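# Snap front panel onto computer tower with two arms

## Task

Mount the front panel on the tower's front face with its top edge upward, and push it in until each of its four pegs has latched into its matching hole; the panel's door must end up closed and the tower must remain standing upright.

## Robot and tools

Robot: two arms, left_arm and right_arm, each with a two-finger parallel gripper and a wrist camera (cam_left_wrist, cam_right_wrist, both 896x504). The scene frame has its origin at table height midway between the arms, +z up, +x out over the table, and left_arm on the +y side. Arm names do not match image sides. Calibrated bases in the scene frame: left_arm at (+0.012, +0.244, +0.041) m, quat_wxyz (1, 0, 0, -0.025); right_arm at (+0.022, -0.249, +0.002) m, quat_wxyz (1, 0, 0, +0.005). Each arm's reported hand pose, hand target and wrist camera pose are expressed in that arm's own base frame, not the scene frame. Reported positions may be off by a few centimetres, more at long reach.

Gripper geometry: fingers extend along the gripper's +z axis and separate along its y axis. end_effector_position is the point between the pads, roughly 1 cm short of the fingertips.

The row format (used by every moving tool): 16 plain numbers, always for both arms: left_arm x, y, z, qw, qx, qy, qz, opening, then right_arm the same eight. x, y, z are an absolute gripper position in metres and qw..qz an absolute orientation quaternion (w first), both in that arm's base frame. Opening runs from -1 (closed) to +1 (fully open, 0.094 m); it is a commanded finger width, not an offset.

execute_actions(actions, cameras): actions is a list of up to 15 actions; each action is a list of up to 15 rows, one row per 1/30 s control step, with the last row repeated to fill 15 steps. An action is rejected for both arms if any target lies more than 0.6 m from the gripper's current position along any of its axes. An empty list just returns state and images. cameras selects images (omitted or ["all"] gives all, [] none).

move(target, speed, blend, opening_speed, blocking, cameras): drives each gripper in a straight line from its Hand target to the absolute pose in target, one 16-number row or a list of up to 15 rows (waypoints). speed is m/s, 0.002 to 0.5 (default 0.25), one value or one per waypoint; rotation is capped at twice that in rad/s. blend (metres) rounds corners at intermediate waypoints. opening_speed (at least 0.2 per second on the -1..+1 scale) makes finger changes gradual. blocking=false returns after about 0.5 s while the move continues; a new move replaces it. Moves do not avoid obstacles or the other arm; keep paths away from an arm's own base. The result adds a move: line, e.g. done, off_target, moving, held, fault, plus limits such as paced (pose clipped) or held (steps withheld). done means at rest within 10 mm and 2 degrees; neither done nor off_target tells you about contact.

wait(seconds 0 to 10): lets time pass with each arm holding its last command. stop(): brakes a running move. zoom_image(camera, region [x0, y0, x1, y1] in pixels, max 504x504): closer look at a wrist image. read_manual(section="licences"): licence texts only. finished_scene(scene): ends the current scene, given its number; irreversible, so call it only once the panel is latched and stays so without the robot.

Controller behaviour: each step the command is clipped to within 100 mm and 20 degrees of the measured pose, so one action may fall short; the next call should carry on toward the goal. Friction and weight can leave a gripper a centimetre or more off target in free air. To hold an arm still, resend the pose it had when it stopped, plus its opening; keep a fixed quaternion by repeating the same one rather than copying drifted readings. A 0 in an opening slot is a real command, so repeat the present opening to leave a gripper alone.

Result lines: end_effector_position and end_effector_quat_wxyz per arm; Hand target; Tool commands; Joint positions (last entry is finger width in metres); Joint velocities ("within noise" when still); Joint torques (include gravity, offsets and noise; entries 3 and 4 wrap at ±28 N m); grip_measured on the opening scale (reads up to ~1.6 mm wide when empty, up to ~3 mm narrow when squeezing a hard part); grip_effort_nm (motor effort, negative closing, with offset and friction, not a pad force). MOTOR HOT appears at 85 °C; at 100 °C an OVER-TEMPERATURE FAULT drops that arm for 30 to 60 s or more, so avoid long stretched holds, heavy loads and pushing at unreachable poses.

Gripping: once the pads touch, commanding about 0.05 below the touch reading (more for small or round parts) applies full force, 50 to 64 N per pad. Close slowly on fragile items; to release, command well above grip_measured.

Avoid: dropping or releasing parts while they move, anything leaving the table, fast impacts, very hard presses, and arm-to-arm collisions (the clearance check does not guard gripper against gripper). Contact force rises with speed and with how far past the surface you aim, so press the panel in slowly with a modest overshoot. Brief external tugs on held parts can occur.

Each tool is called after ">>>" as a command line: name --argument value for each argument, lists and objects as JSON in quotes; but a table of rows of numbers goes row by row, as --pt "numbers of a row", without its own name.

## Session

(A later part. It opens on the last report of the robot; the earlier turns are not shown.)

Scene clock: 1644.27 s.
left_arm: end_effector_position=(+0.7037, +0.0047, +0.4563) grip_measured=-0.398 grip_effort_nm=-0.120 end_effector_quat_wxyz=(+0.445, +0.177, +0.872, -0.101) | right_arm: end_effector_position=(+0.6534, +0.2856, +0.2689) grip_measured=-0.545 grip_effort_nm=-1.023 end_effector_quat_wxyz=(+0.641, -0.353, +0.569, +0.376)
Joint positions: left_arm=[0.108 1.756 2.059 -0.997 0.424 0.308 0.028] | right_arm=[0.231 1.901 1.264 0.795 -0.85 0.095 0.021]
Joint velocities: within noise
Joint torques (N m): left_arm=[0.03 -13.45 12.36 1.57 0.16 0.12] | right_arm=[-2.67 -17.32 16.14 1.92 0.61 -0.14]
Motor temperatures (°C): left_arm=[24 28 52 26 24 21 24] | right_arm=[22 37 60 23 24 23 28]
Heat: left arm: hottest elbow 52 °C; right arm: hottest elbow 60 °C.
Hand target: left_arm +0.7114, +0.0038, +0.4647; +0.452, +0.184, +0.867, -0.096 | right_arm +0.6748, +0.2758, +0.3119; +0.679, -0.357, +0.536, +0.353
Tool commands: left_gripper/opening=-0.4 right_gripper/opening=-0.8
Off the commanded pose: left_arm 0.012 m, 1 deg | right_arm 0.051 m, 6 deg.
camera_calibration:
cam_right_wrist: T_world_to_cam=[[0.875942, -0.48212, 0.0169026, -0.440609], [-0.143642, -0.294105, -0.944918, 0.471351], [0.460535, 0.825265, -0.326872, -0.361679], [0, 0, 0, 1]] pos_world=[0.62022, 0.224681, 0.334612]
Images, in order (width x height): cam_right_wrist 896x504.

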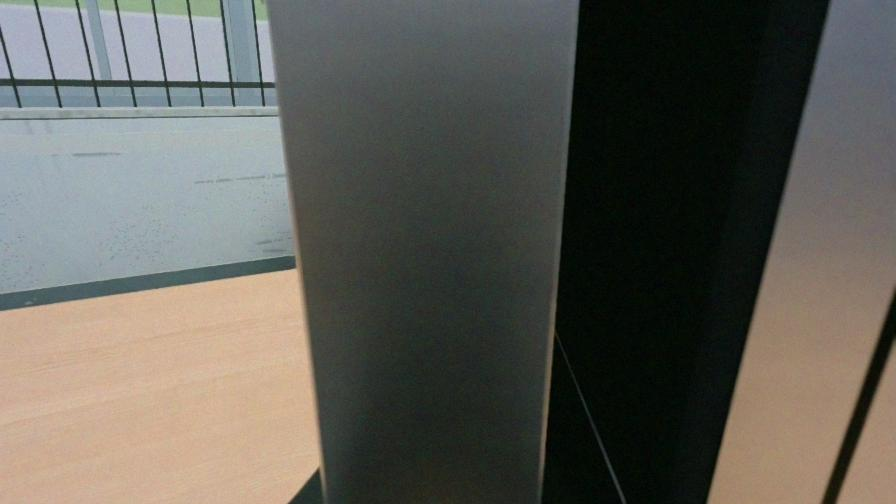

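>>> zoom_image --camera "cam_left_wrist" --region '[420, 340, 500, 470]'

This scene's latest camera images include none from cam_left_wrist. They are from: cam_right_wrist. cam_left_wrist's image comes with the result of a call that names it in "cameras".

>>> move --target '[0.712, 0.004, 0.465, 0.45166, 0.18442, 0.86763, -0.096, -0.4, 0.6800, 0.2777, 0.312, 0.674528, -0.349924, 0.540341, 0.361762, -0.8]' --speed 0.02 --cameras '["cam_left_wrist", "cam_right_wrist"]'

>>> zoom_image --camera "cam_left_wrist" --region '[415, 230, 545, 360]'

>>> zoom_image --camera "cam_left_wrist" --region '[415, 340, 545, 470]'

>>> zoom_image --camera "cam_left_wrist" --region '[816, 240, 896, 320]'

Scene clock: 1729.73 s.
left_arm: end_effector_position=(+0.7037, +0.0047, +0.4563) grip_measured=-0.398 grip_effort_nm=-0.125 end_effector_quat_wxyz=(+0.445, +0.177, +0.872, -0.101) | right_arm: end_effector_position=(+0.6533, +0.2856, +0.2689) grip_measured=-0.545 grip_effort_nm=-1.013 end_effector_quat_wxyz=(+0.641, -0.353, +0.569, +0.377)
Joint positions: left_arm=[0.108 1.756 2.059 -0.997 0.424 0.308 0.028] | right_arm=[0.231 1.901 1.264 0.795 -0.85 0.096 0.021]
Joint velocities: within noise
Joint torques (N m): left_arm=[-0.21 -13.63 12.3 1.57 0.16 0.13] | right_arm=[-2.84 -17.08 16.31 1.94 0.57 0.07]
Motor temperatures (°C): left_arm=[24 28 52 26 24 21 24] | right_arm=[22 37 62 23 24 23 28]
Heat: left arm: hottest elbow 52 °C; right arm: hottest elbow 62 °C.
Hand target: left_arm +0.7114, +0.0038, +0.4647; +0.452, +0.184, +0.867, -0.096 | right_arm +0.6747, +0.2758, +0.3119; +0.674, -0.350, +0.540, +0.362
Off the commanded pose: left_arm 0.012 m, 1 deg | right_arm 0.051 m, 5 deg.
move: off_target (left_arm, right_arm)
camera_calibration:
cam_left_wrist: T_world_to_cam=[[-0.40314, -0.915108, 0.00744226, 0.285747], [-0.799901, 0.348413, -0.488637, 0.823873], [0.444562, -0.202942, -0.872456, 0.173841], [0, 0, 0, 1]] pos_world=[0.69693, 0.00972082, 0.552117]
cam_right_wrist: T_world_to_cam=[[0.876173, -0.481725, 0.0161844, -0.440614], [-0.14413, -0.293892, -0.94491, 0.4716], [0.459943, 0.825571, -0.326931, -0.361366], [0, 0, 0, 1]] pos_world=[0.620233, 0.224678, 0.334609]

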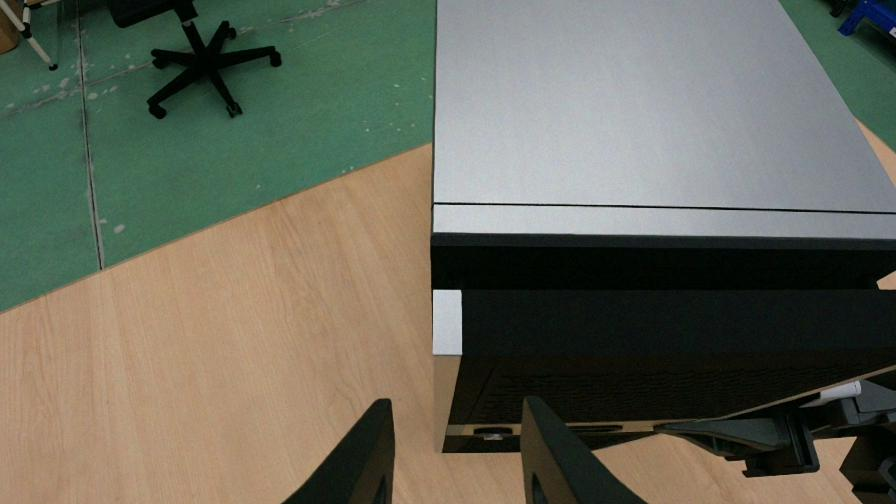

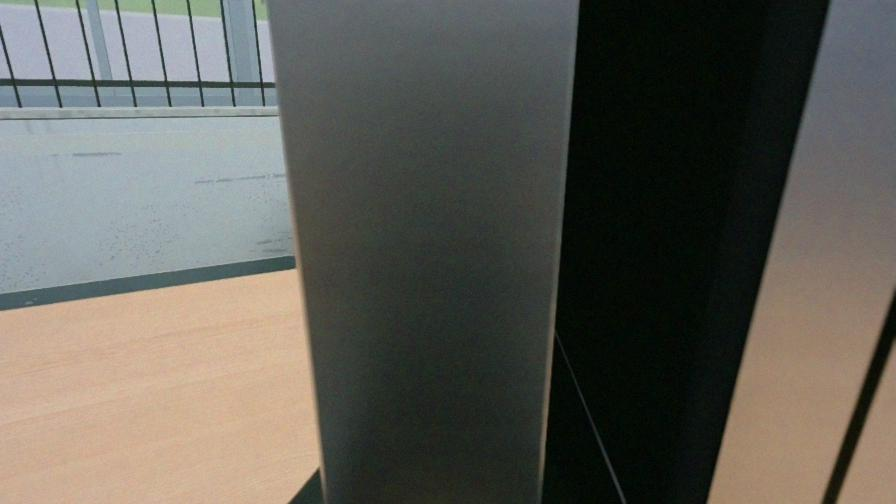

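Scaled by 3.877 from the camera's 896x504 image, which has a finer 1280x720 frame.

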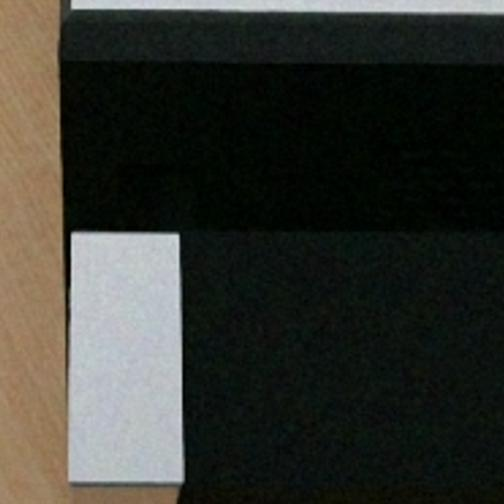

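Scaled by 3.877 from the camera's 896x504 image, which has a finer 1280x720 frame.

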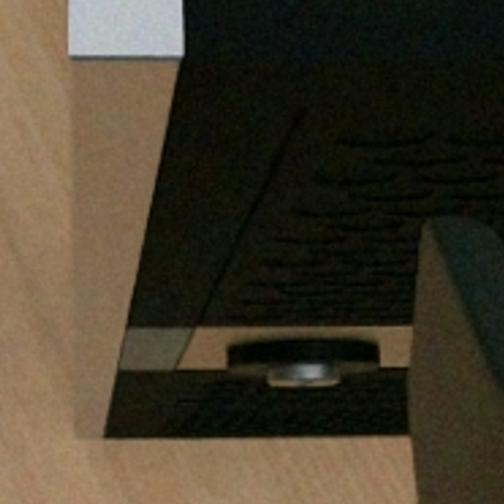

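Scaled by 6.300 from the camera's 896x504 image, which has a finer 1280x720 frame.

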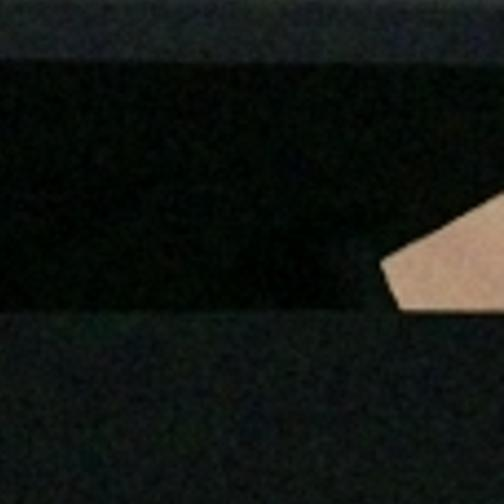

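>>> move --pt "0.58 0.10 0.46 0.6574 0.2909 0.6239 -0.3066 -0.4 0.6800 0.2777 0.312 0.674528 -0.349924 0.540341 0.361762 -0.8" --pt "0.62 0.14 0.23 0.6574 0.2909 0.6239 -0.3066 -0.4 0.6800 0.2777 0.312 0.674528 -0.349924 0.540341 0.361762 -0.8" --speed 0.25 --blend 0.05 --cameras '["cam_left_wrist"]'

Scene clock: 1799.33 s.
left_arm: end_effector_position=(+0.6165, +0.1341, +0.2401) grip_measured=-0.398 grip_effort_nm=-0.120 end_effector_quat_wxyz=(+0.658, +0.298, +0.621, -0.303) | right_arm: end_effector_position=(+0.6533, +0.2856, +0.2689) grip_measured=-0.545 grip_effort_nm=-1.023 end_effector_quat_wxyz=(+0.640, -0.353, +0.569, +0.377)
Joint positions: left_arm=[0.485 1.912 1.196 0.957 1.358 -0.22 0.028] | right_arm=[0.231 1.901 1.264 0.795 -0.85 0.097 0.021]
Joint velocities: within noise
Joint torques (N m): left_arm=[0.32 -13.57 7.57 2.1 -0.29 -0.13] | right_arm=[-2.61 -17.67 16.2 1.98 0.61 0.08]
Motor temperatures (°C): left_arm=[24 28 52 26 24 21 24] | right_arm=[22 37 63 23 24 23 28]
Heat: left arm: hottest elbow 52 °C; right arm: hottest elbow 63 °C.
Hand target: left_arm +0.6196, +0.1398, +0.2301; +0.657, +0.291, +0.625, -0.306 | right_arm +0.6747, +0.2759, +0.3120; +0.674, -0.350, +0.540, +0.362
Off the commanded pose: left_arm 0.012 m, 1 deg | right_arm 0.051 m, 5 deg.
move: off_target (left_arm, right_arm)
camera_calibration:
cam_left_wrist: T_world_to_cam=[[-0.76812, -0.63973, -0.0271428, 0.566901], [-0.222036, 0.305878, -0.925818, 0.357828], [0.600576, -0.705113, -0.376994, -0.0974964], [0, 0, 0, 1]] pos_world=[0.573453, 0.184466, 0.309915]
Images, in order (width x height): cam_left_wrist 896x504.

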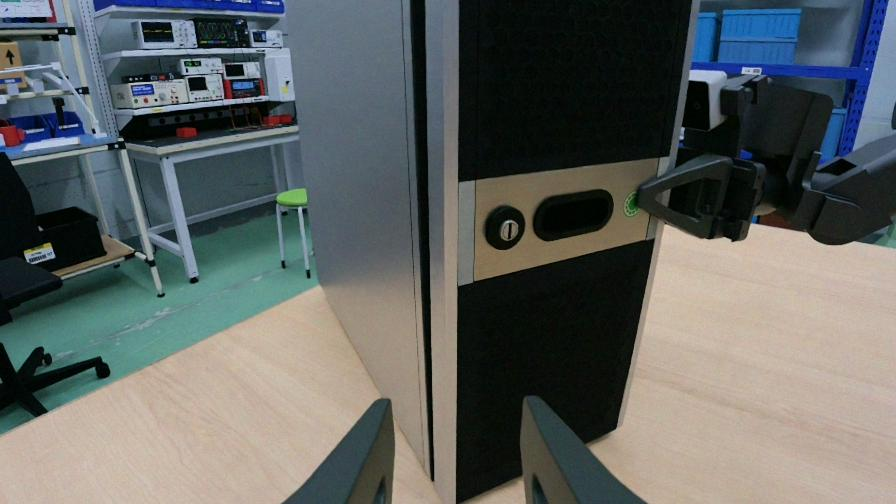

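>>> zoom_image --camera "cam_left_wrist" --region '[390, 0, 480, 90]'

>>> zoom_image --camera "cam_left_wrist" --region '[390, 400, 490, 500]'

>>> zoom_image --camera "cam_left_wrist" --region '[390, 200, 490, 300]'

Scaled by 5.600 from the camera's 896x504 image, which has a finer 1280x720 frame.

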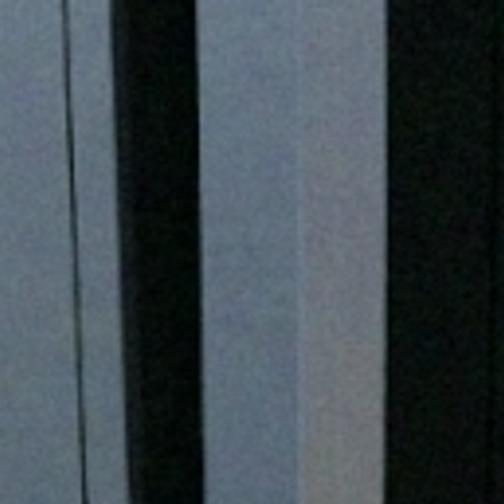

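Scaled by 5.040 from the camera's 896x504 image, which has a finer 1280x720 frame.

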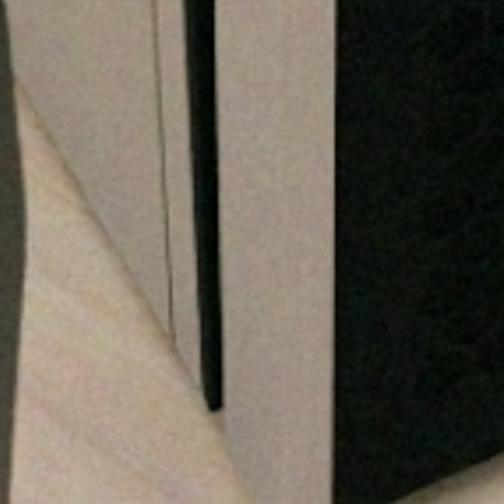

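Scaled by 5.040 from the camera's 896x504 image, which has a finer 1280x720 frame.

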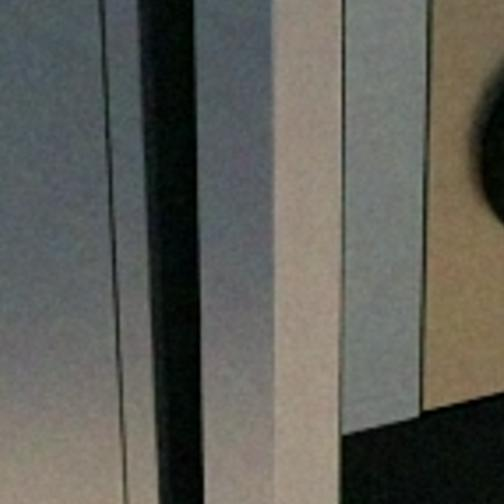

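>>> move --target '[0.515, 0.120, 0.325, 0.6914, 0.14822, 0.6914, -0.14822, -0.4, 0.6800, 0.2777, 0.312, 0.674528, -0.349924, 0.540341, 0.361762, -0.8]' --speed 0.25 --cameras '["cam_left_wrist"]'

Scene clock: 1893.60 s.
left_arm: end_effector_position=(+0.5152, +0.1199, +0.3266) grip_measured=-0.398 grip_effort_nm=-0.120 end_effector_quat_wxyz=(+0.693, +0.147, +0.690, -0.151) | right_arm: end_effector_position=(+0.6533, +0.2856, +0.2689) grip_measured=-0.545 grip_effort_nm=-1.018 end_effector_quat_wxyz=(+0.640, -0.353, +0.569, +0.377)
Joint positions: left_arm=[0.49 1.337 0.818 0.529 0.914 -0.013 0.028] | right_arm=[0.231 1.901 1.264 0.795 -0.85 0.097 0.021]
Joint velocities: within noise
Joint torques (N m): left_arm=[0.09 -8.29 8.23 1.61 -0.13 0.1] | right_arm=[-2.61 -16.73 16.32 2 0.65 0.08]
Motor temperatures (°C): left_arm=[24 30 46 26 24 21 24] | right_arm=[22 37 65 23 25 23 28]
Heat: left arm: hottest elbow 46 °C; right arm: hottest elbow 65 °C.
Hand target: left_arm +0.5150, +0.1200, +0.3251; +0.692, +0.148, +0.691, -0.148 | right_arm +0.6747, +0.2759, +0.3120; +0.674, -0.350, +0.540, +0.362
Off the commanded pose: left_arm 0.002 m, 0 deg | right_arm 0.051 m, 5 deg.
move: off_target (right_arm)
camera_calibration:
cam_left_wrist: T_world_to_cam=[[-0.409544, -0.912272, -0.00572437, 0.323345], [-0.379306, 0.175981, -0.908382, 0.510618], [0.829699, -0.369851, -0.418103, -0.158898], [0, 0, 0, 1]] pos_world=[0.457942, 0.146351, 0.399252]
Images, in order (width x height): cam_left_wrist 896x504.

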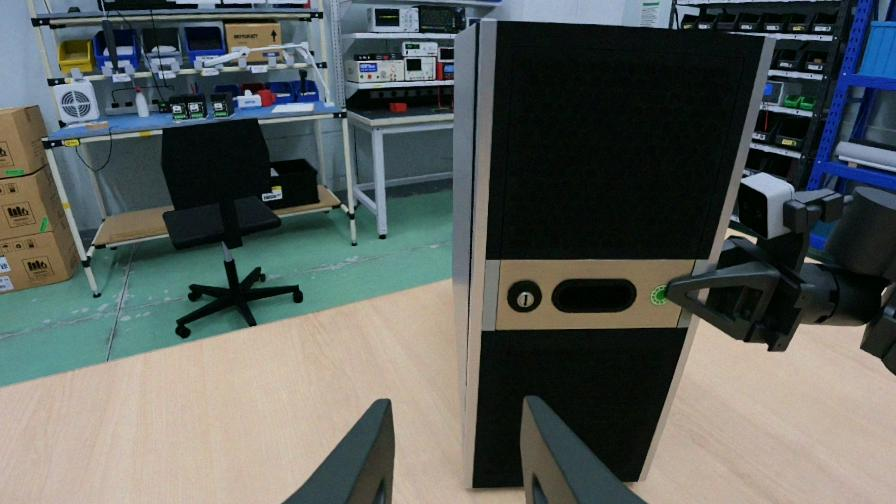

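>>> zoom_image --camera "cam_left_wrist" --region '[440, 10, 520, 90]'

>>> zoom_image --camera "cam_left_wrist" --region '[440, 200, 520, 280]'

>>> zoom_image --camera "cam_left_wrist" --region '[440, 410, 520, 490]'

>>> zoom_image --camera "cam_left_wrist" --region '[700, 10, 800, 110]'

Scaled by 6.300 from the camera's 896x504 image, which has a finer 1280x720 frame.

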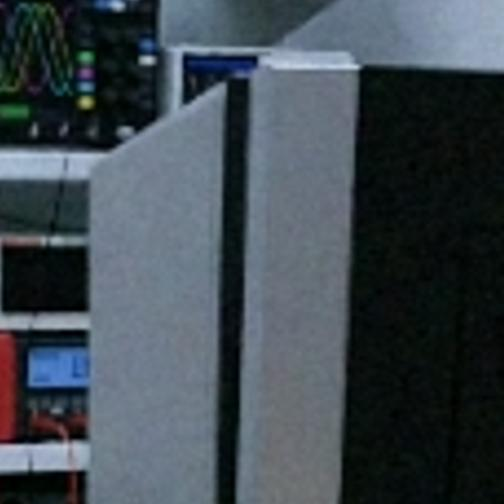

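Scaled by 6.300 from the camera's 896x504 image, which has a finer 1280x720 frame.

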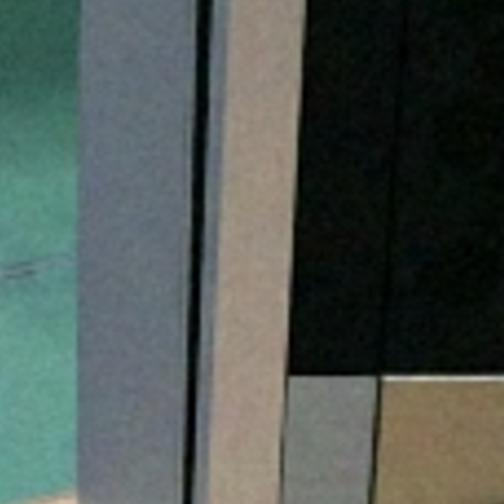

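Scaled by 6.300 from the camera's 896x504 image, which has a finer 1280x720 frame.

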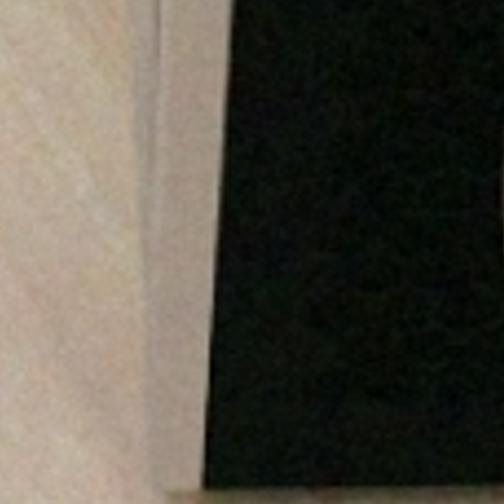

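Scaled by 5.040 from the camera's 896x504 image, which has a finer 1280x720 frame.

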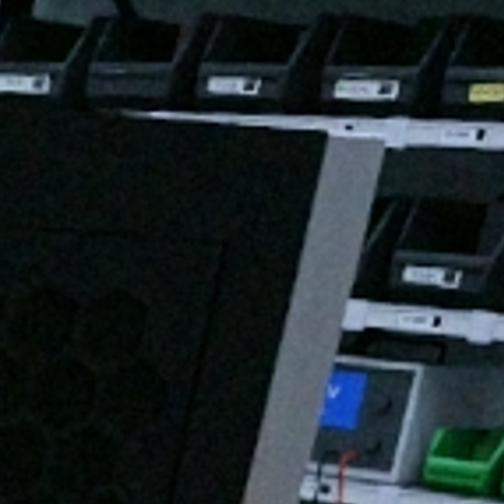

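>>> move --target '[0.62, -0.061, 0.40, 0.6914, 0.14822, 0.6914, -0.14822, -1.0, 0.6800, 0.2777, 0.312, 0.668197, -0.340468, 0.546465, 0.373566, -0.8]' --speed 0.2 --cameras '["cam_left_wrist", "cam_right_wrist"]'

Scene clock: 2026.40 s.
left_arm: end_effector_position=(+0.6080, -0.0611, +0.3836) grip_measured=-0.989 grip_effort_nm=-0.657 end_effector_quat_wxyz=(+0.683, +0.143, +0.699, -0.154) | right_arm: end_effector_position=(+0.6537, +0.2855, +0.2694) grip_measured=-0.545 grip_effort_nm=-1.018 end_effector_quat_wxyz=(+0.636, -0.346, +0.573, +0.385)
Joint positions: left_arm=[0.022 1.381 1.043 0.316 0.446 -0.012 0.001] | right_arm=[0.23 1.902 1.266 0.795 -0.851 0.122 0.021]
Joint velocities: within noise
Joint torques (N m): left_arm=[-0.03 -8.53 12.48 1.81 -0.09 0.12] | right_arm=[-2.55 -17.08 16.24 2.04 0.65 0.17]
Motor temperatures (°C): left_arm=[24 28 43 26 24 21 24] | right_arm=[22 38 66 23 25 23 28]
Heat: left arm: hottest elbow 43 °C; right arm: hottest elbow 66 °C.
Hand target: left_arm +0.6188, -0.0608, +0.3997; +0.691, +0.148, +0.691, -0.148 | right_arm +0.6749, +0.2758, +0.3118; +0.668, -0.341, +0.546, +0.373
Off the commanded pose: left_arm 0.020 m, 2 deg | right_arm 0.051 m, 5 deg.
move: off_target (left_arm, right_arm)
camera_calibration:
cam_left_wrist: T_world_to_cam=[[-0.408753, -0.912592, 0.00982786, 0.19011], [-0.405907, 0.172141, -0.897556, 0.641202], [0.817411, -0.370868, -0.440791, -0.262911], [0, 0, 0, 1]] pos_world=[0.552883, -0.0343899, 0.457758]
cam_right_wrist: T_world_to_cam=[[0.877767, -0.478995, -0.00943561, -0.435891], [-0.164357, -0.282572, -0.945061, 0.482099], [0.450013, 0.831094, -0.326758, -0.35641], [0, 0, 0, 1]] pos_world=[0.622237, 0.223648, 0.33504]

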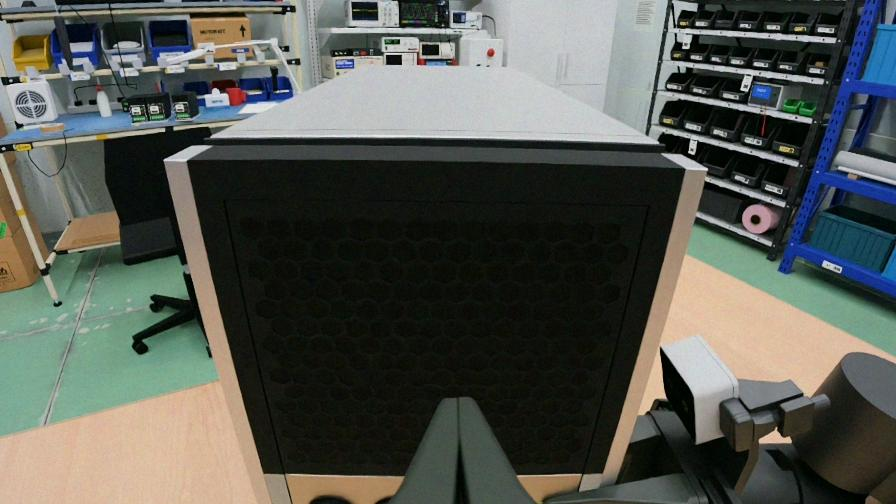

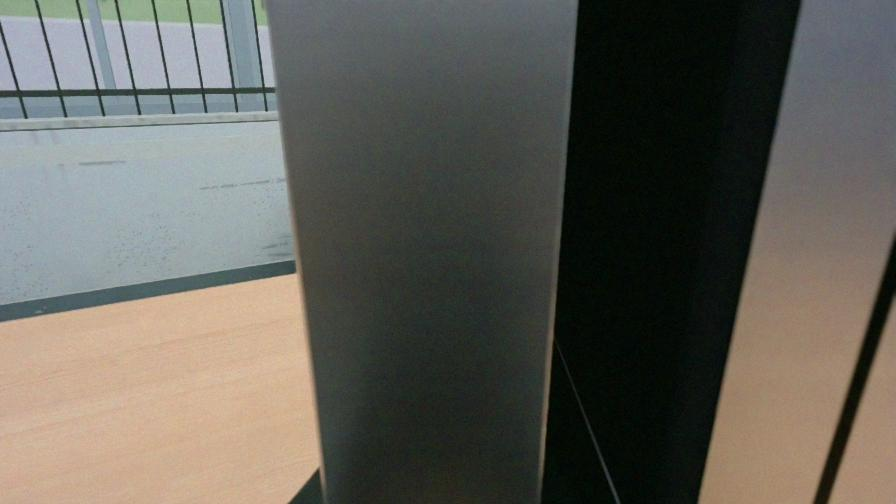

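>>> execute_actions --actions '[]'

Scene clock: 2051.23 s.
left_arm: end_effector_position=(+0.6080, -0.0611, +0.3836) grip_measured=-0.989 grip_effort_nm=-0.657 end_effector_quat_wxyz=(+0.683, +0.143, +0.699, -0.154) | right_arm: end_effector_position=(+0.6536, +0.2855, +0.2694) grip_measured=-0.545 grip_effort_nm=-1.023 end_effector_quat_wxyz=(+0.636, -0.346, +0.573, +0.385)
Joint positions: left_arm=[0.022 1.381 1.043 0.316 0.446 -0.012 0.001] | right_arm=[0.23 1.902 1.266 0.795 -0.851 0.122 0.021]
Joint velocities: within noise
Joint torques (N m): left_arm=[-0.09 -8.41 12.48 1.83 -0.1 0.14] | right_arm=[-2.55 -17.08 16.13 2.04 0.63 0.19]
Motor temperatures (°C): left_arm=[24 28 45 26 24 21 25] | right_arm=[22 38 70 23 25 23 28]
Heat: left arm: hottest elbow 45 °C; right arm: hottest elbow 70 °C.
Hand target: left_arm +0.6188, -0.0608, +0.3997; +0.692, +0.148, +0.691, -0.148 | right_arm +0.6748, +0.2758, +0.3118; +0.668, -0.341, +0.546, +0.373
Tool commands: left_gripper/opening=-1.0 right_gripper/opening=-0.8
Off the commanded pose: left_arm 0.020 m, 2 deg | right_arm 0.051 m, 5 deg.
camera_calibration:
cam_left_wrist: T_world_to_cam=[[-0.408761, -0.912592, 0.00944647, 0.190261], [-0.405765, 0.172456, -0.89756, 0.641137], [0.817477, -0.370721, -0.440792, -0.262942], [0, 0, 0, 1]] pos_world=[0.552871, -0.0344153, 0.457758]
cam_right_wrist: T_world_to_cam=[[0.877948, -0.478665, -0.0093952, -0.436049], [-0.164238, -0.282689, -0.945046, 0.482042], [0.449704, 0.831244, -0.326801, -0.356243], [0, 0, 0, 1]] pos_world=[0.622202, 0.223671, 0.335035]

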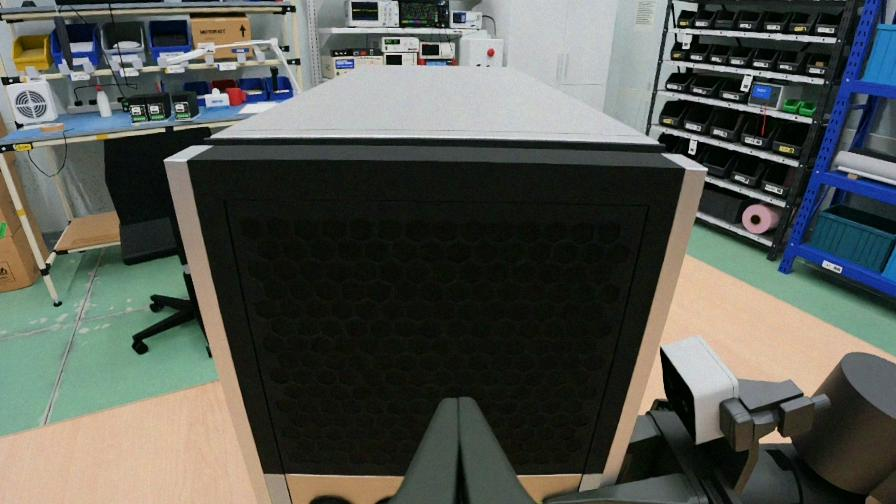

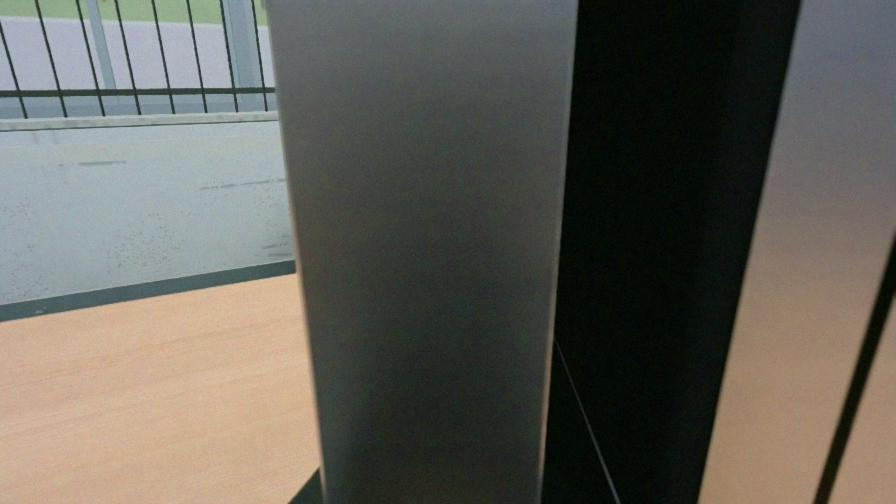

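>>> zoom_image --camera "cam_left_wrist" --region '[150, 110, 440, 220]'

>>> zoom_image --camera "cam_left_wrist" --region '[440, 110, 730, 220]'

Scaled by 1.738 from the camera's 896x504 image, which has a finer 1280x720 frame.

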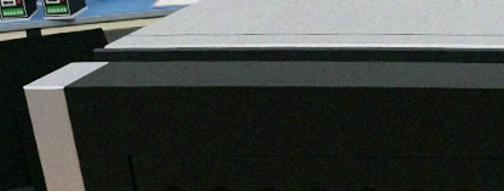

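Scaled by 1.738 from the camera's 896x504 image, which has a finer 1280x720 frame.

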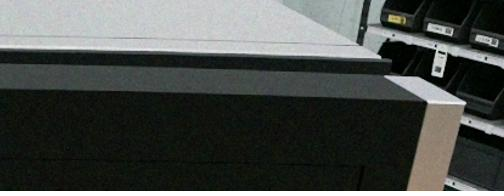

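>>> move --target '[0.7085, -0.1007, 0.402, 0.6914, 0.14822, 0.6914, -0.14822, -1, 0.68, 0.2777, 0.312, 0.668197, -0.340468, 0.546465, 0.373566, -0.8]' --speed 0.04

Scene clock: 2081.53 s.
left_arm: end_effector_position=(+0.6944, -0.0945, +0.3906) grip_measured=-0.989 grip_effort_nm=-0.657 end_effector_quat_wxyz=(+0.685, +0.141, +0.698, -0.151) | right_arm: end_effector_position=(+0.6538, +0.2856, +0.2699) grip_measured=-0.545 grip_effort_nm=-1.018 end_effector_quat_wxyz=(+0.633, -0.341, +0.575, +0.391)
Joint positions: left_arm=[-0.045 1.595 1.295 0.283 0.372 -0.012 0.001] | right_arm=[0.23 1.902 1.267 0.795 -0.851 0.139 0.021]
Joint velocities: within noise
Joint torques (N m): left_arm=[-0.79 -11.52 13.04 1.89 -0.16 0.14] | right_arm=[-3.14 -17.08 16.05 2.02 0.68 0.03]
Motor temperatures (°C): left_arm=[24 27 47 26 24 21 25] | right_arm=[22 39 72 23 25 23 28]
Heat: left arm: hottest elbow 47 °C; right arm: hottest elbow 72 °C.
Hand target: left_arm +0.7071, -0.1007, +0.4016; +0.691, +0.148, +0.691, -0.148 | right_arm +0.6749, +0.2759, +0.3119; +0.668, -0.341, +0.546, +0.373
Off the commanded pose: left_arm 0.019 m, 1 deg | right_arm 0.050 m, 6 deg.
move: off_target (left_arm, right_arm)
camera_calibration:
cam_left_wrist: T_world_to_cam=[[-0.403232, -0.915076, 0.00634688, 0.192126], [-0.402688, 0.171209, -0.899183, 0.686655], [0.821734, -0.365135, -0.437527, -0.346525], [0, 0, 0, 1]] pos_world=[0.63873, -0.0682809, 0.464595]
cam_right_wrist: T_world_to_cam=[[0.878745, -0.476607, -0.0255673, -0.432891], [-0.176851, -0.275379, -0.944928, 0.488744], [0.443319, 0.834873, -0.326277, -0.353205], [0, 0, 0, 1]] pos_world=[0.623418, 0.223153, 0.335518]

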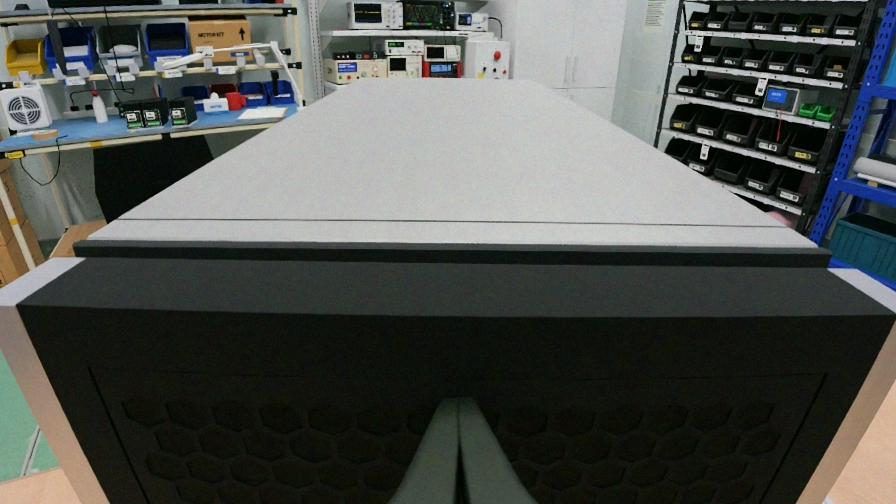

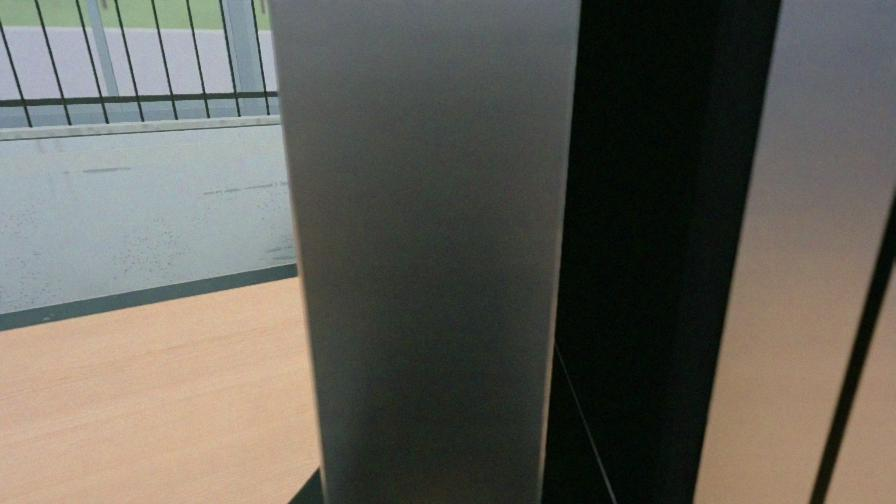

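>>> zoom_image --camera "cam_left_wrist" --region '[0, 200, 300, 330]'

>>> zoom_image --camera "cam_left_wrist" --region '[596, 200, 896, 330]'

Scaled by 1.680 from the camera's 896x504 image, which has a finer 1280x720 frame.

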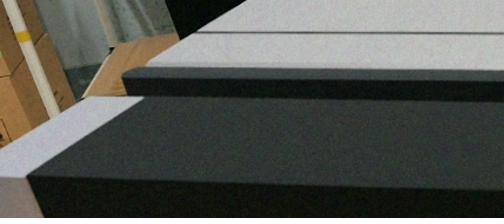

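Scaled by 1.680 from the camera's 896x504 image, which has a finer 1280x720 frame.

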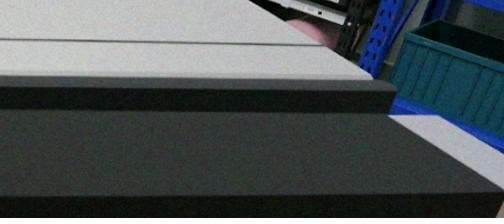

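>>> move --target '[0.7085, -0.1007, 0.402, 0.6914, 0.14822, 0.6914, -0.14822, -1, 0.666, 0.2805, 0.292, 0.6354, -0.3423, 0.5718, 0.3874, -0.8]' --speed 0.04 --cameras '["cam_right_wrist"]'

Scene clock: 2115.17 s.
left_arm: end_effector_position=(+0.6951, -0.0942, +0.3904) grip_measured=-0.989 grip_effort_nm=-0.647 end_effector_quat_wxyz=(+0.685, +0.141, +0.699, -0.151) | right_arm: end_effector_position=(+0.6528, +0.2860, +0.2678) grip_measured=-0.545 grip_effort_nm=-1.013 end_effector_quat_wxyz=(+0.622, -0.341, +0.583, +0.395)
Joint positions: left_arm=[-0.045 1.596 1.296 0.283 0.37 -0.012 0.001] | right_arm=[0.23 1.896 1.268 0.763 -0.862 0.139 0.021]
Joint velocities: within noise
Joint torques (N m): left_arm=[-0.56 -11.63 13 1.96 -0.08 0.15] | right_arm=[-2.26 -17.49 12.93 0.57 0.09 -0.04]
Motor temperatures (°C): left_arm=[24 28 49 26 24 21 25] | right_arm=[22 39 76 23 25 23 28]
Heat: left arm: hottest elbow 49 °C; right arm: hottest elbow 76 °C.
Hand target: left_arm +0.7072, -0.1006, +0.4017; +0.692, +0.148, +0.691, -0.148 | right_arm +0.6645, +0.2799, +0.2921; +0.636, -0.343, +0.572, +0.388
Off the commanded pose: left_arm 0.019 m, 1 deg | right_arm 0.028 m, 2 deg.
move: off_target (left_arm, right_arm)
camera_calibration:
cam_right_wrist: T_world_to_cam=[[0.882314, -0.468642, -0.0435407, -0.431694], [-0.197405, -0.284496, -0.938133, 0.500948], [0.427261, 0.836323, -0.343527, -0.33911], [0, 0, 0, 1]] pos_world=[0.624668, 0.223813, 0.334666]
Images, in order (width x height): cam_right_wrist 896x504.

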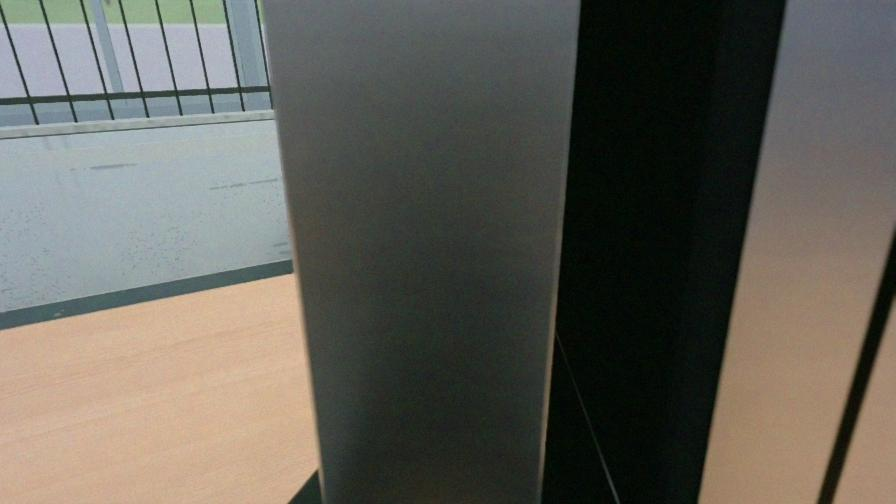

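>>> move --target '[0.7085, -0.1007, 0.402, 0.6914, 0.14822, 0.6914, -0.14822, -1, 0.666, 0.2805, 0.292, 0.6354, -0.3423, 0.5718, 0.3874, -0.42]' --speed 0.04 --opening_speed 0.2

Scene clock: 2124.47 s.
left_arm: end_effector_position=(+0.6957, -0.0943, +0.3905) grip_measured=-0.989 grip_effort_nm=-0.657 end_effector_quat_wxyz=(+0.685, +0.141, +0.699, -0.151) | right_arm: end_effector_position=(+0.6508, +0.2870, +0.2676) grip_measured=-0.424 grip_effort_nm=0.178 end_effector_quat_wxyz=(+0.619, -0.345, +0.582, +0.399)
Joint positions: left_arm=[-0.045 1.598 1.298 0.283 0.37 -0.012 0.001] | right_arm=[0.23 1.896 1.268 0.76 -0.875 0.139 0.027]
Joint velocities: within noise
Joint torques (N m): left_arm=[-0.85 -11.75 12.81 1.89 -0.06 0.14] | right_arm=[-2.78 -17.79 12.9 0.55 0.62 -0.07]
Motor temperatures (°C): left_arm=[24 28 51 26 24 21 25] | right_arm=[22 38 74 22 25 23 28]
Heat: left arm: hottest elbow 51 °C; right arm: hottest elbow 74 °C.
Hand target: left_arm +0.7073, -0.1006, +0.4017; +0.692, +0.148, +0.691, -0.148 | right_arm +0.6644, +0.2798, +0.2919; +0.636, -0.343, +0.572, +0.388
Off the commanded pose: left_arm 0.018 m, 1 deg | right_arm 0.029 m, 3 deg.
move: off_target (left_arm, right_arm)
camera_calibration:
cam_left_wrist: T_world_to_cam=[[-0.401486, -0.915843, 0.00631698, 0.19161], [-0.403012, 0.17047, -0.899178, 0.687211], [0.822429, -0.363553, -0.437537, -0.347898], [0, 0, 0, 1]] pos_world=[0.640005, -0.0681437, 0.464496]
cam_right_wrist: T_world_to_cam=[[0.888186, -0.457358, -0.0441484, -0.436365], [-0.195441, -0.289083, -0.937141, 0.500362], [0.415847, 0.840984, -0.346146, -0.332403], [0, 0, 0, 1]] pos_world=[0.623593, 0.224617, 0.334585]

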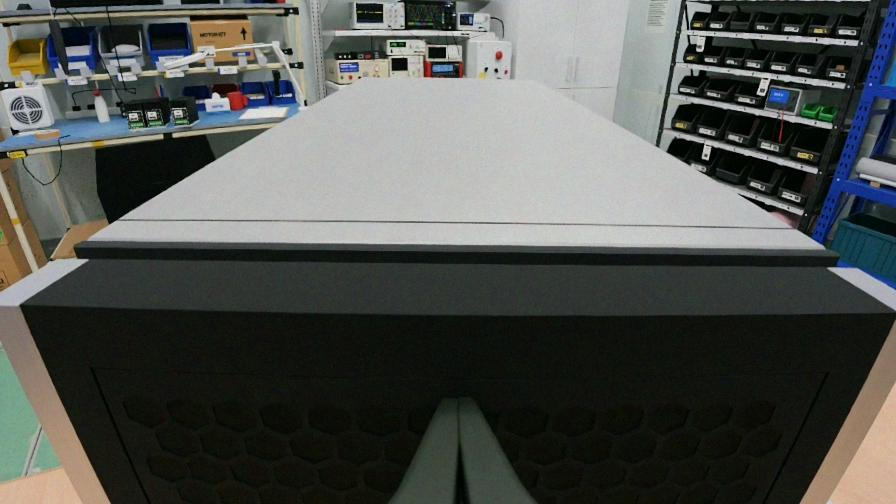

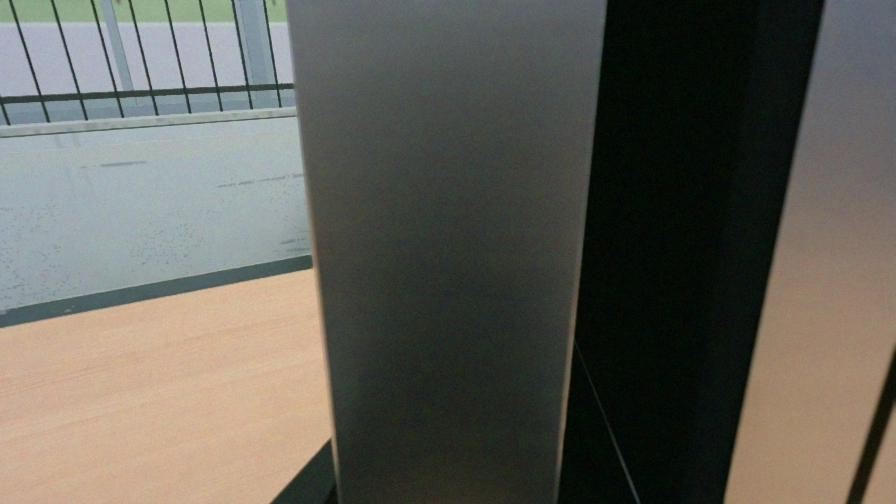

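>>> move --pt "0.7085 -0.1007 0.402 0.6914 0.14822 0.6914 -0.14822 -1 0.6235 0.2280 0.287 0.6354 -0.3423 0.5718 0.3874 -0.42" --pt "0.7085 -0.1007 0.402 0.6914 0.14822 0.6914 -0.14822 -1 0.565 0.175 0.287 0.6354 -0.3423 0.5718 0.3874 -0.42" --speed 0.06 --blend 0.02

Scene clock: 2140.43 s.
left_arm: end_effector_position=(+0.6958, -0.0942, +0.3903) grip_measured=-0.989 grip_effort_nm=-0.652 end_effector_quat_wxyz=(+0.685, +0.141, +0.699, -0.151) | right_arm: end_effector_position=(+0.5672, +0.1819, +0.2731) grip_measured=-0.422 grip_effort_nm=0.125 end_effector_quat_wxyz=(+0.626, -0.343, +0.580, +0.392)
Joint positions: left_arm=[-0.045 1.598 1.298 0.283 0.37 -0.012 0.001] | right_arm=[0.062 1.683 0.953 0.906 -1.024 0.176 0.027]
Joint velocities: within noise
Joint torques (N m): left_arm=[-0.67 -11.69 12.77 1.92 -0.07 0.15] | right_arm=[-2.55 -15.5 7.97 1.76 0.05 0.05]
Motor temperatures (°C): left_arm=[24 28 51 26 24 21 25] | right_arm=[22 37 71 22 25 23 27]
Heat: left arm: hottest elbow 51 °C; right arm: hottest elbow 71 °C.
Hand target: left_arm +0.7073, -0.1005, +0.4017; +0.692, +0.148, +0.691, -0.148 | right_arm +0.5650, +0.1753, +0.2867; +0.636, -0.343, +0.573, +0.388
Off the commanded pose: left_arm 0.018 m, 1 deg | right_arm 0.016 m, 2 deg.
move: off_target (left_arm, right_arm)
camera_calibration:
cam_left_wrist: T_world_to_cam=[[-0.401134, -0.915997, 0.00644803, 0.191402], [-0.40342, 0.170338, -0.89902, 0.687229], [0.822401, -0.363229, -0.437859, -0.347919], [0, 0, 0, 1]] pos_world=[0.640148, -0.0681111, 0.464259]
cam_right_wrist: T_world_to_cam=[[0.881091, -0.471826, -0.0325312, -0.406414], [-0.187558, -0.285445, -0.939863, 0.454362], [0.434167, 0.834207, -0.339998, -0.218143], [0, 0, 0, 1]] pos_world=[0.538017, 0.119915, 0.339649]

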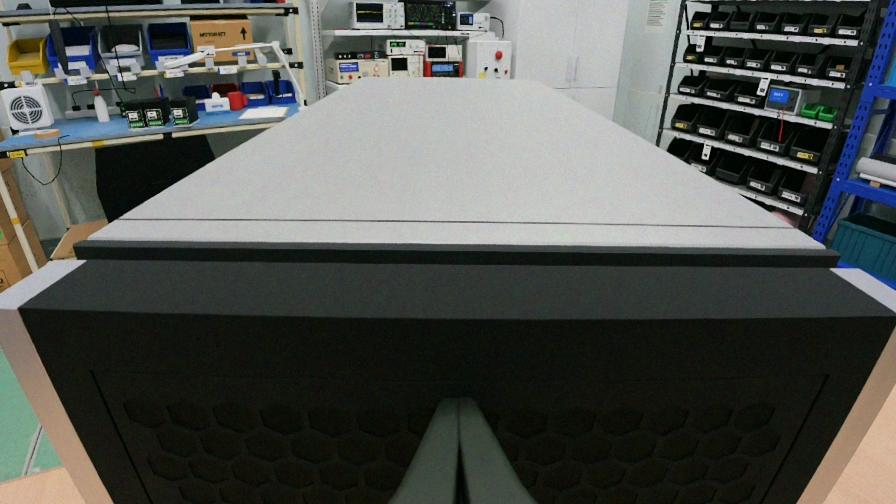

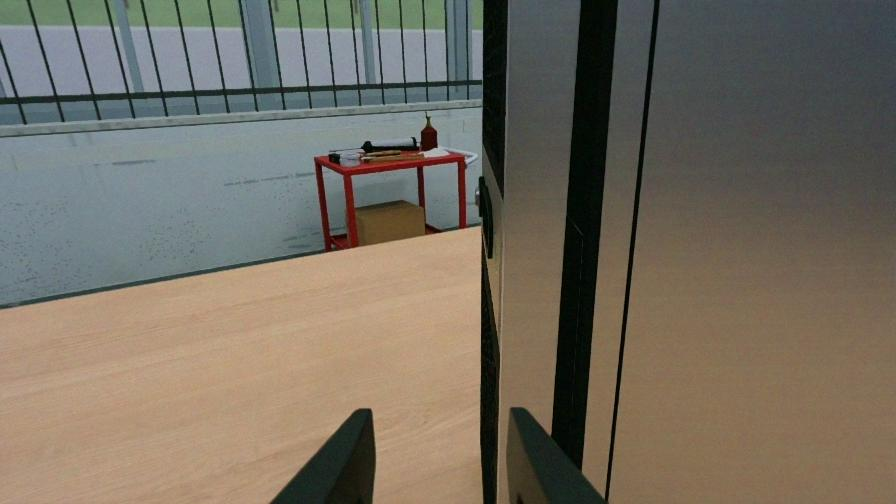

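>>> zoom_image --camera "cam_right_wrist" --region '[440, 60, 680, 300]'

>>> zoom_image --camera "cam_right_wrist" --region '[440, 264, 680, 504]'

Scaled by 2.100 from the camera's 896x504 image, which has a finer 1280x720 frame.

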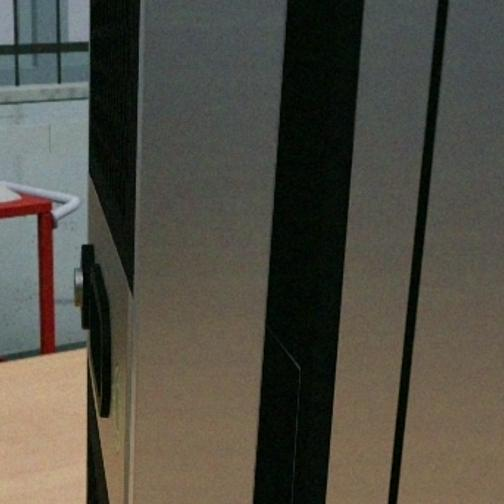

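Scaled by 2.100 from the camera's 896x504 image, which has a finer 1280x720 frame.

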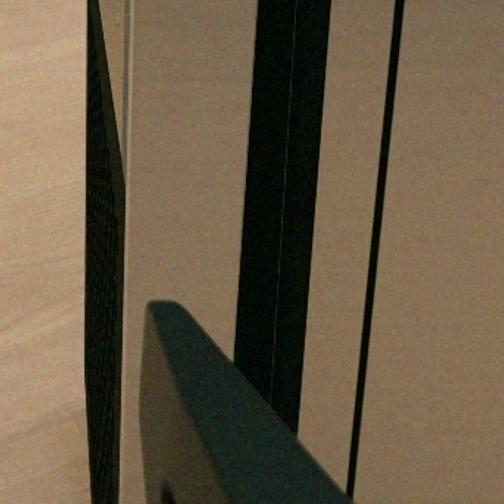

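>>> move --pt "0.6629 -0.0802 0.402 0.6914 0.14822 0.6914 -0.14822 -1 0.545 0.135 0.285 0.6354 -0.3423 0.5718 0.3874 -0.42" --pt "0.6629 -0.0802 0.075 0.6914 0.14822 0.6914 -0.14822 -1 0.43 0.02 0.26 0.6354 -0.3423 0.5718 0.3874 -0.42" --speed '[0.08, 0.18]' --blend 0.015

Scene clock: 2175.40 s.
left_arm: end_effector_position=(+0.6569, -0.0835, +0.0739) grip_measured=-0.989 grip_effort_nm=-0.657 end_effector_quat_wxyz=(+0.684, +0.145, +0.698, -0.154) | right_arm: end_effector_position=(+0.4302, +0.0248, +0.2603) grip_measured=-0.422 grip_effort_nm=0.129 end_effector_quat_wxyz=(+0.633, -0.346, +0.576, +0.384)
Joint positions: left_arm=[-0.024 2.088 0.945 1.124 0.402 -0.009 0.001] | right_arm=[-0.345 1.561 0.622 1.546 -1.402 0.605 0.027]
Joint velocities: within noise
Joint torques (N m): left_arm=[0.62 -13.8 6.04 2.73 0.1 0.11] | right_arm=[-2.14 -9.41 6.06 1.03 0.36 0.1]
Motor temperatures (°C): left_arm=[24 28 52 26 24 21 25] | right_arm=[22 38 63 22 24 23 26]
Heat: left arm: hottest elbow 52 °C; right arm: hottest elbow 63 °C.
Hand target: left_arm +0.6626, -0.0802, +0.0749; +0.691, +0.148, +0.692, -0.148 | right_arm +0.4301, +0.0203, +0.2600; +0.634, -0.342, +0.578, +0.383
Off the commanded pose: left_arm 0.007 m, 1 deg | right_arm 0.005 m, 1 deg.
joint sent to its limit (right arm) — joint 4 (wrist pitch), upper limit. The joint targets still meet the commanded pose.
move: done
camera_calibration:
cam_left_wrist: T_world_to_cam=[[-0.411274, -0.911498, 0.00503736, 0.194786], [-0.402246, 0.176531, -0.898351, 0.385043], [0.817956, -0.371495, -0.439249, -0.44823], [0, 0, 0, 1]] pos_world=[0.601624, -0.0569407, 0.148038]
cam_right_wrist: T_world_to_cam=[[0.877357, -0.479681, -0.0122704, -0.363717], [-0.17098, -0.288632, -0.94205, 0.36533], [0.448342, 0.828612, -0.335249, -0.039159], [0, 0, 0, 1]] pos_world=[0.39913, -0.0365746, 0.326568]

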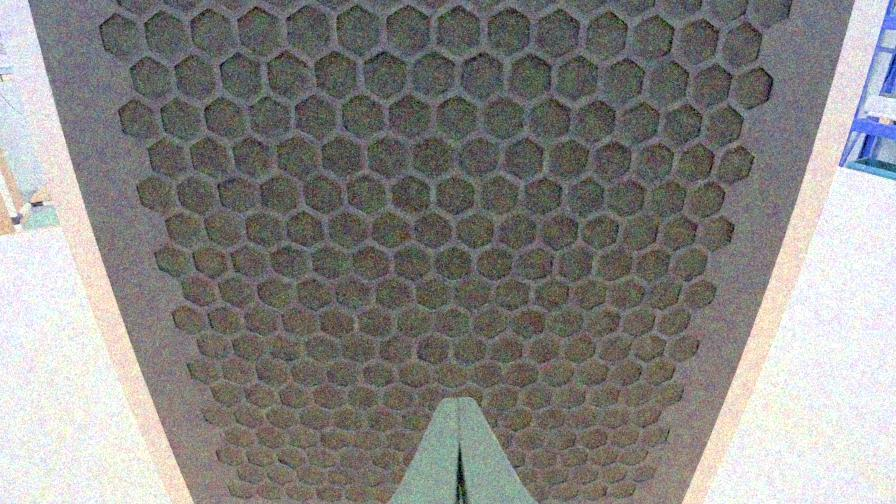

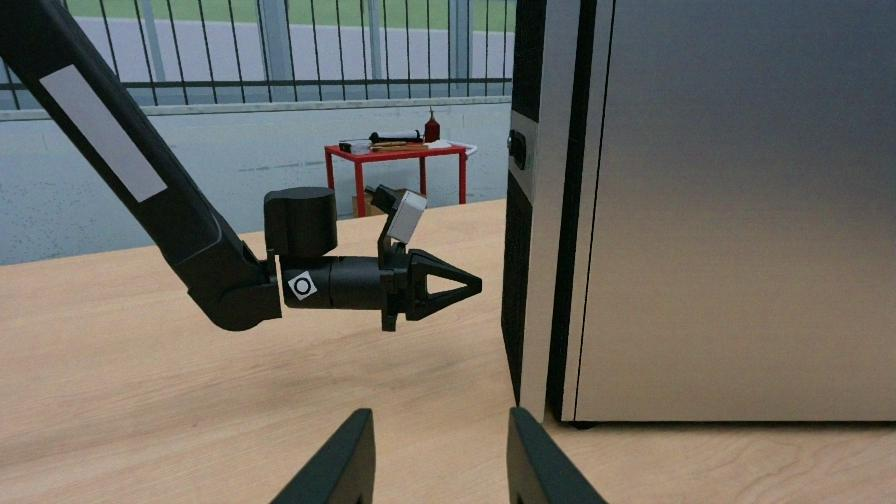

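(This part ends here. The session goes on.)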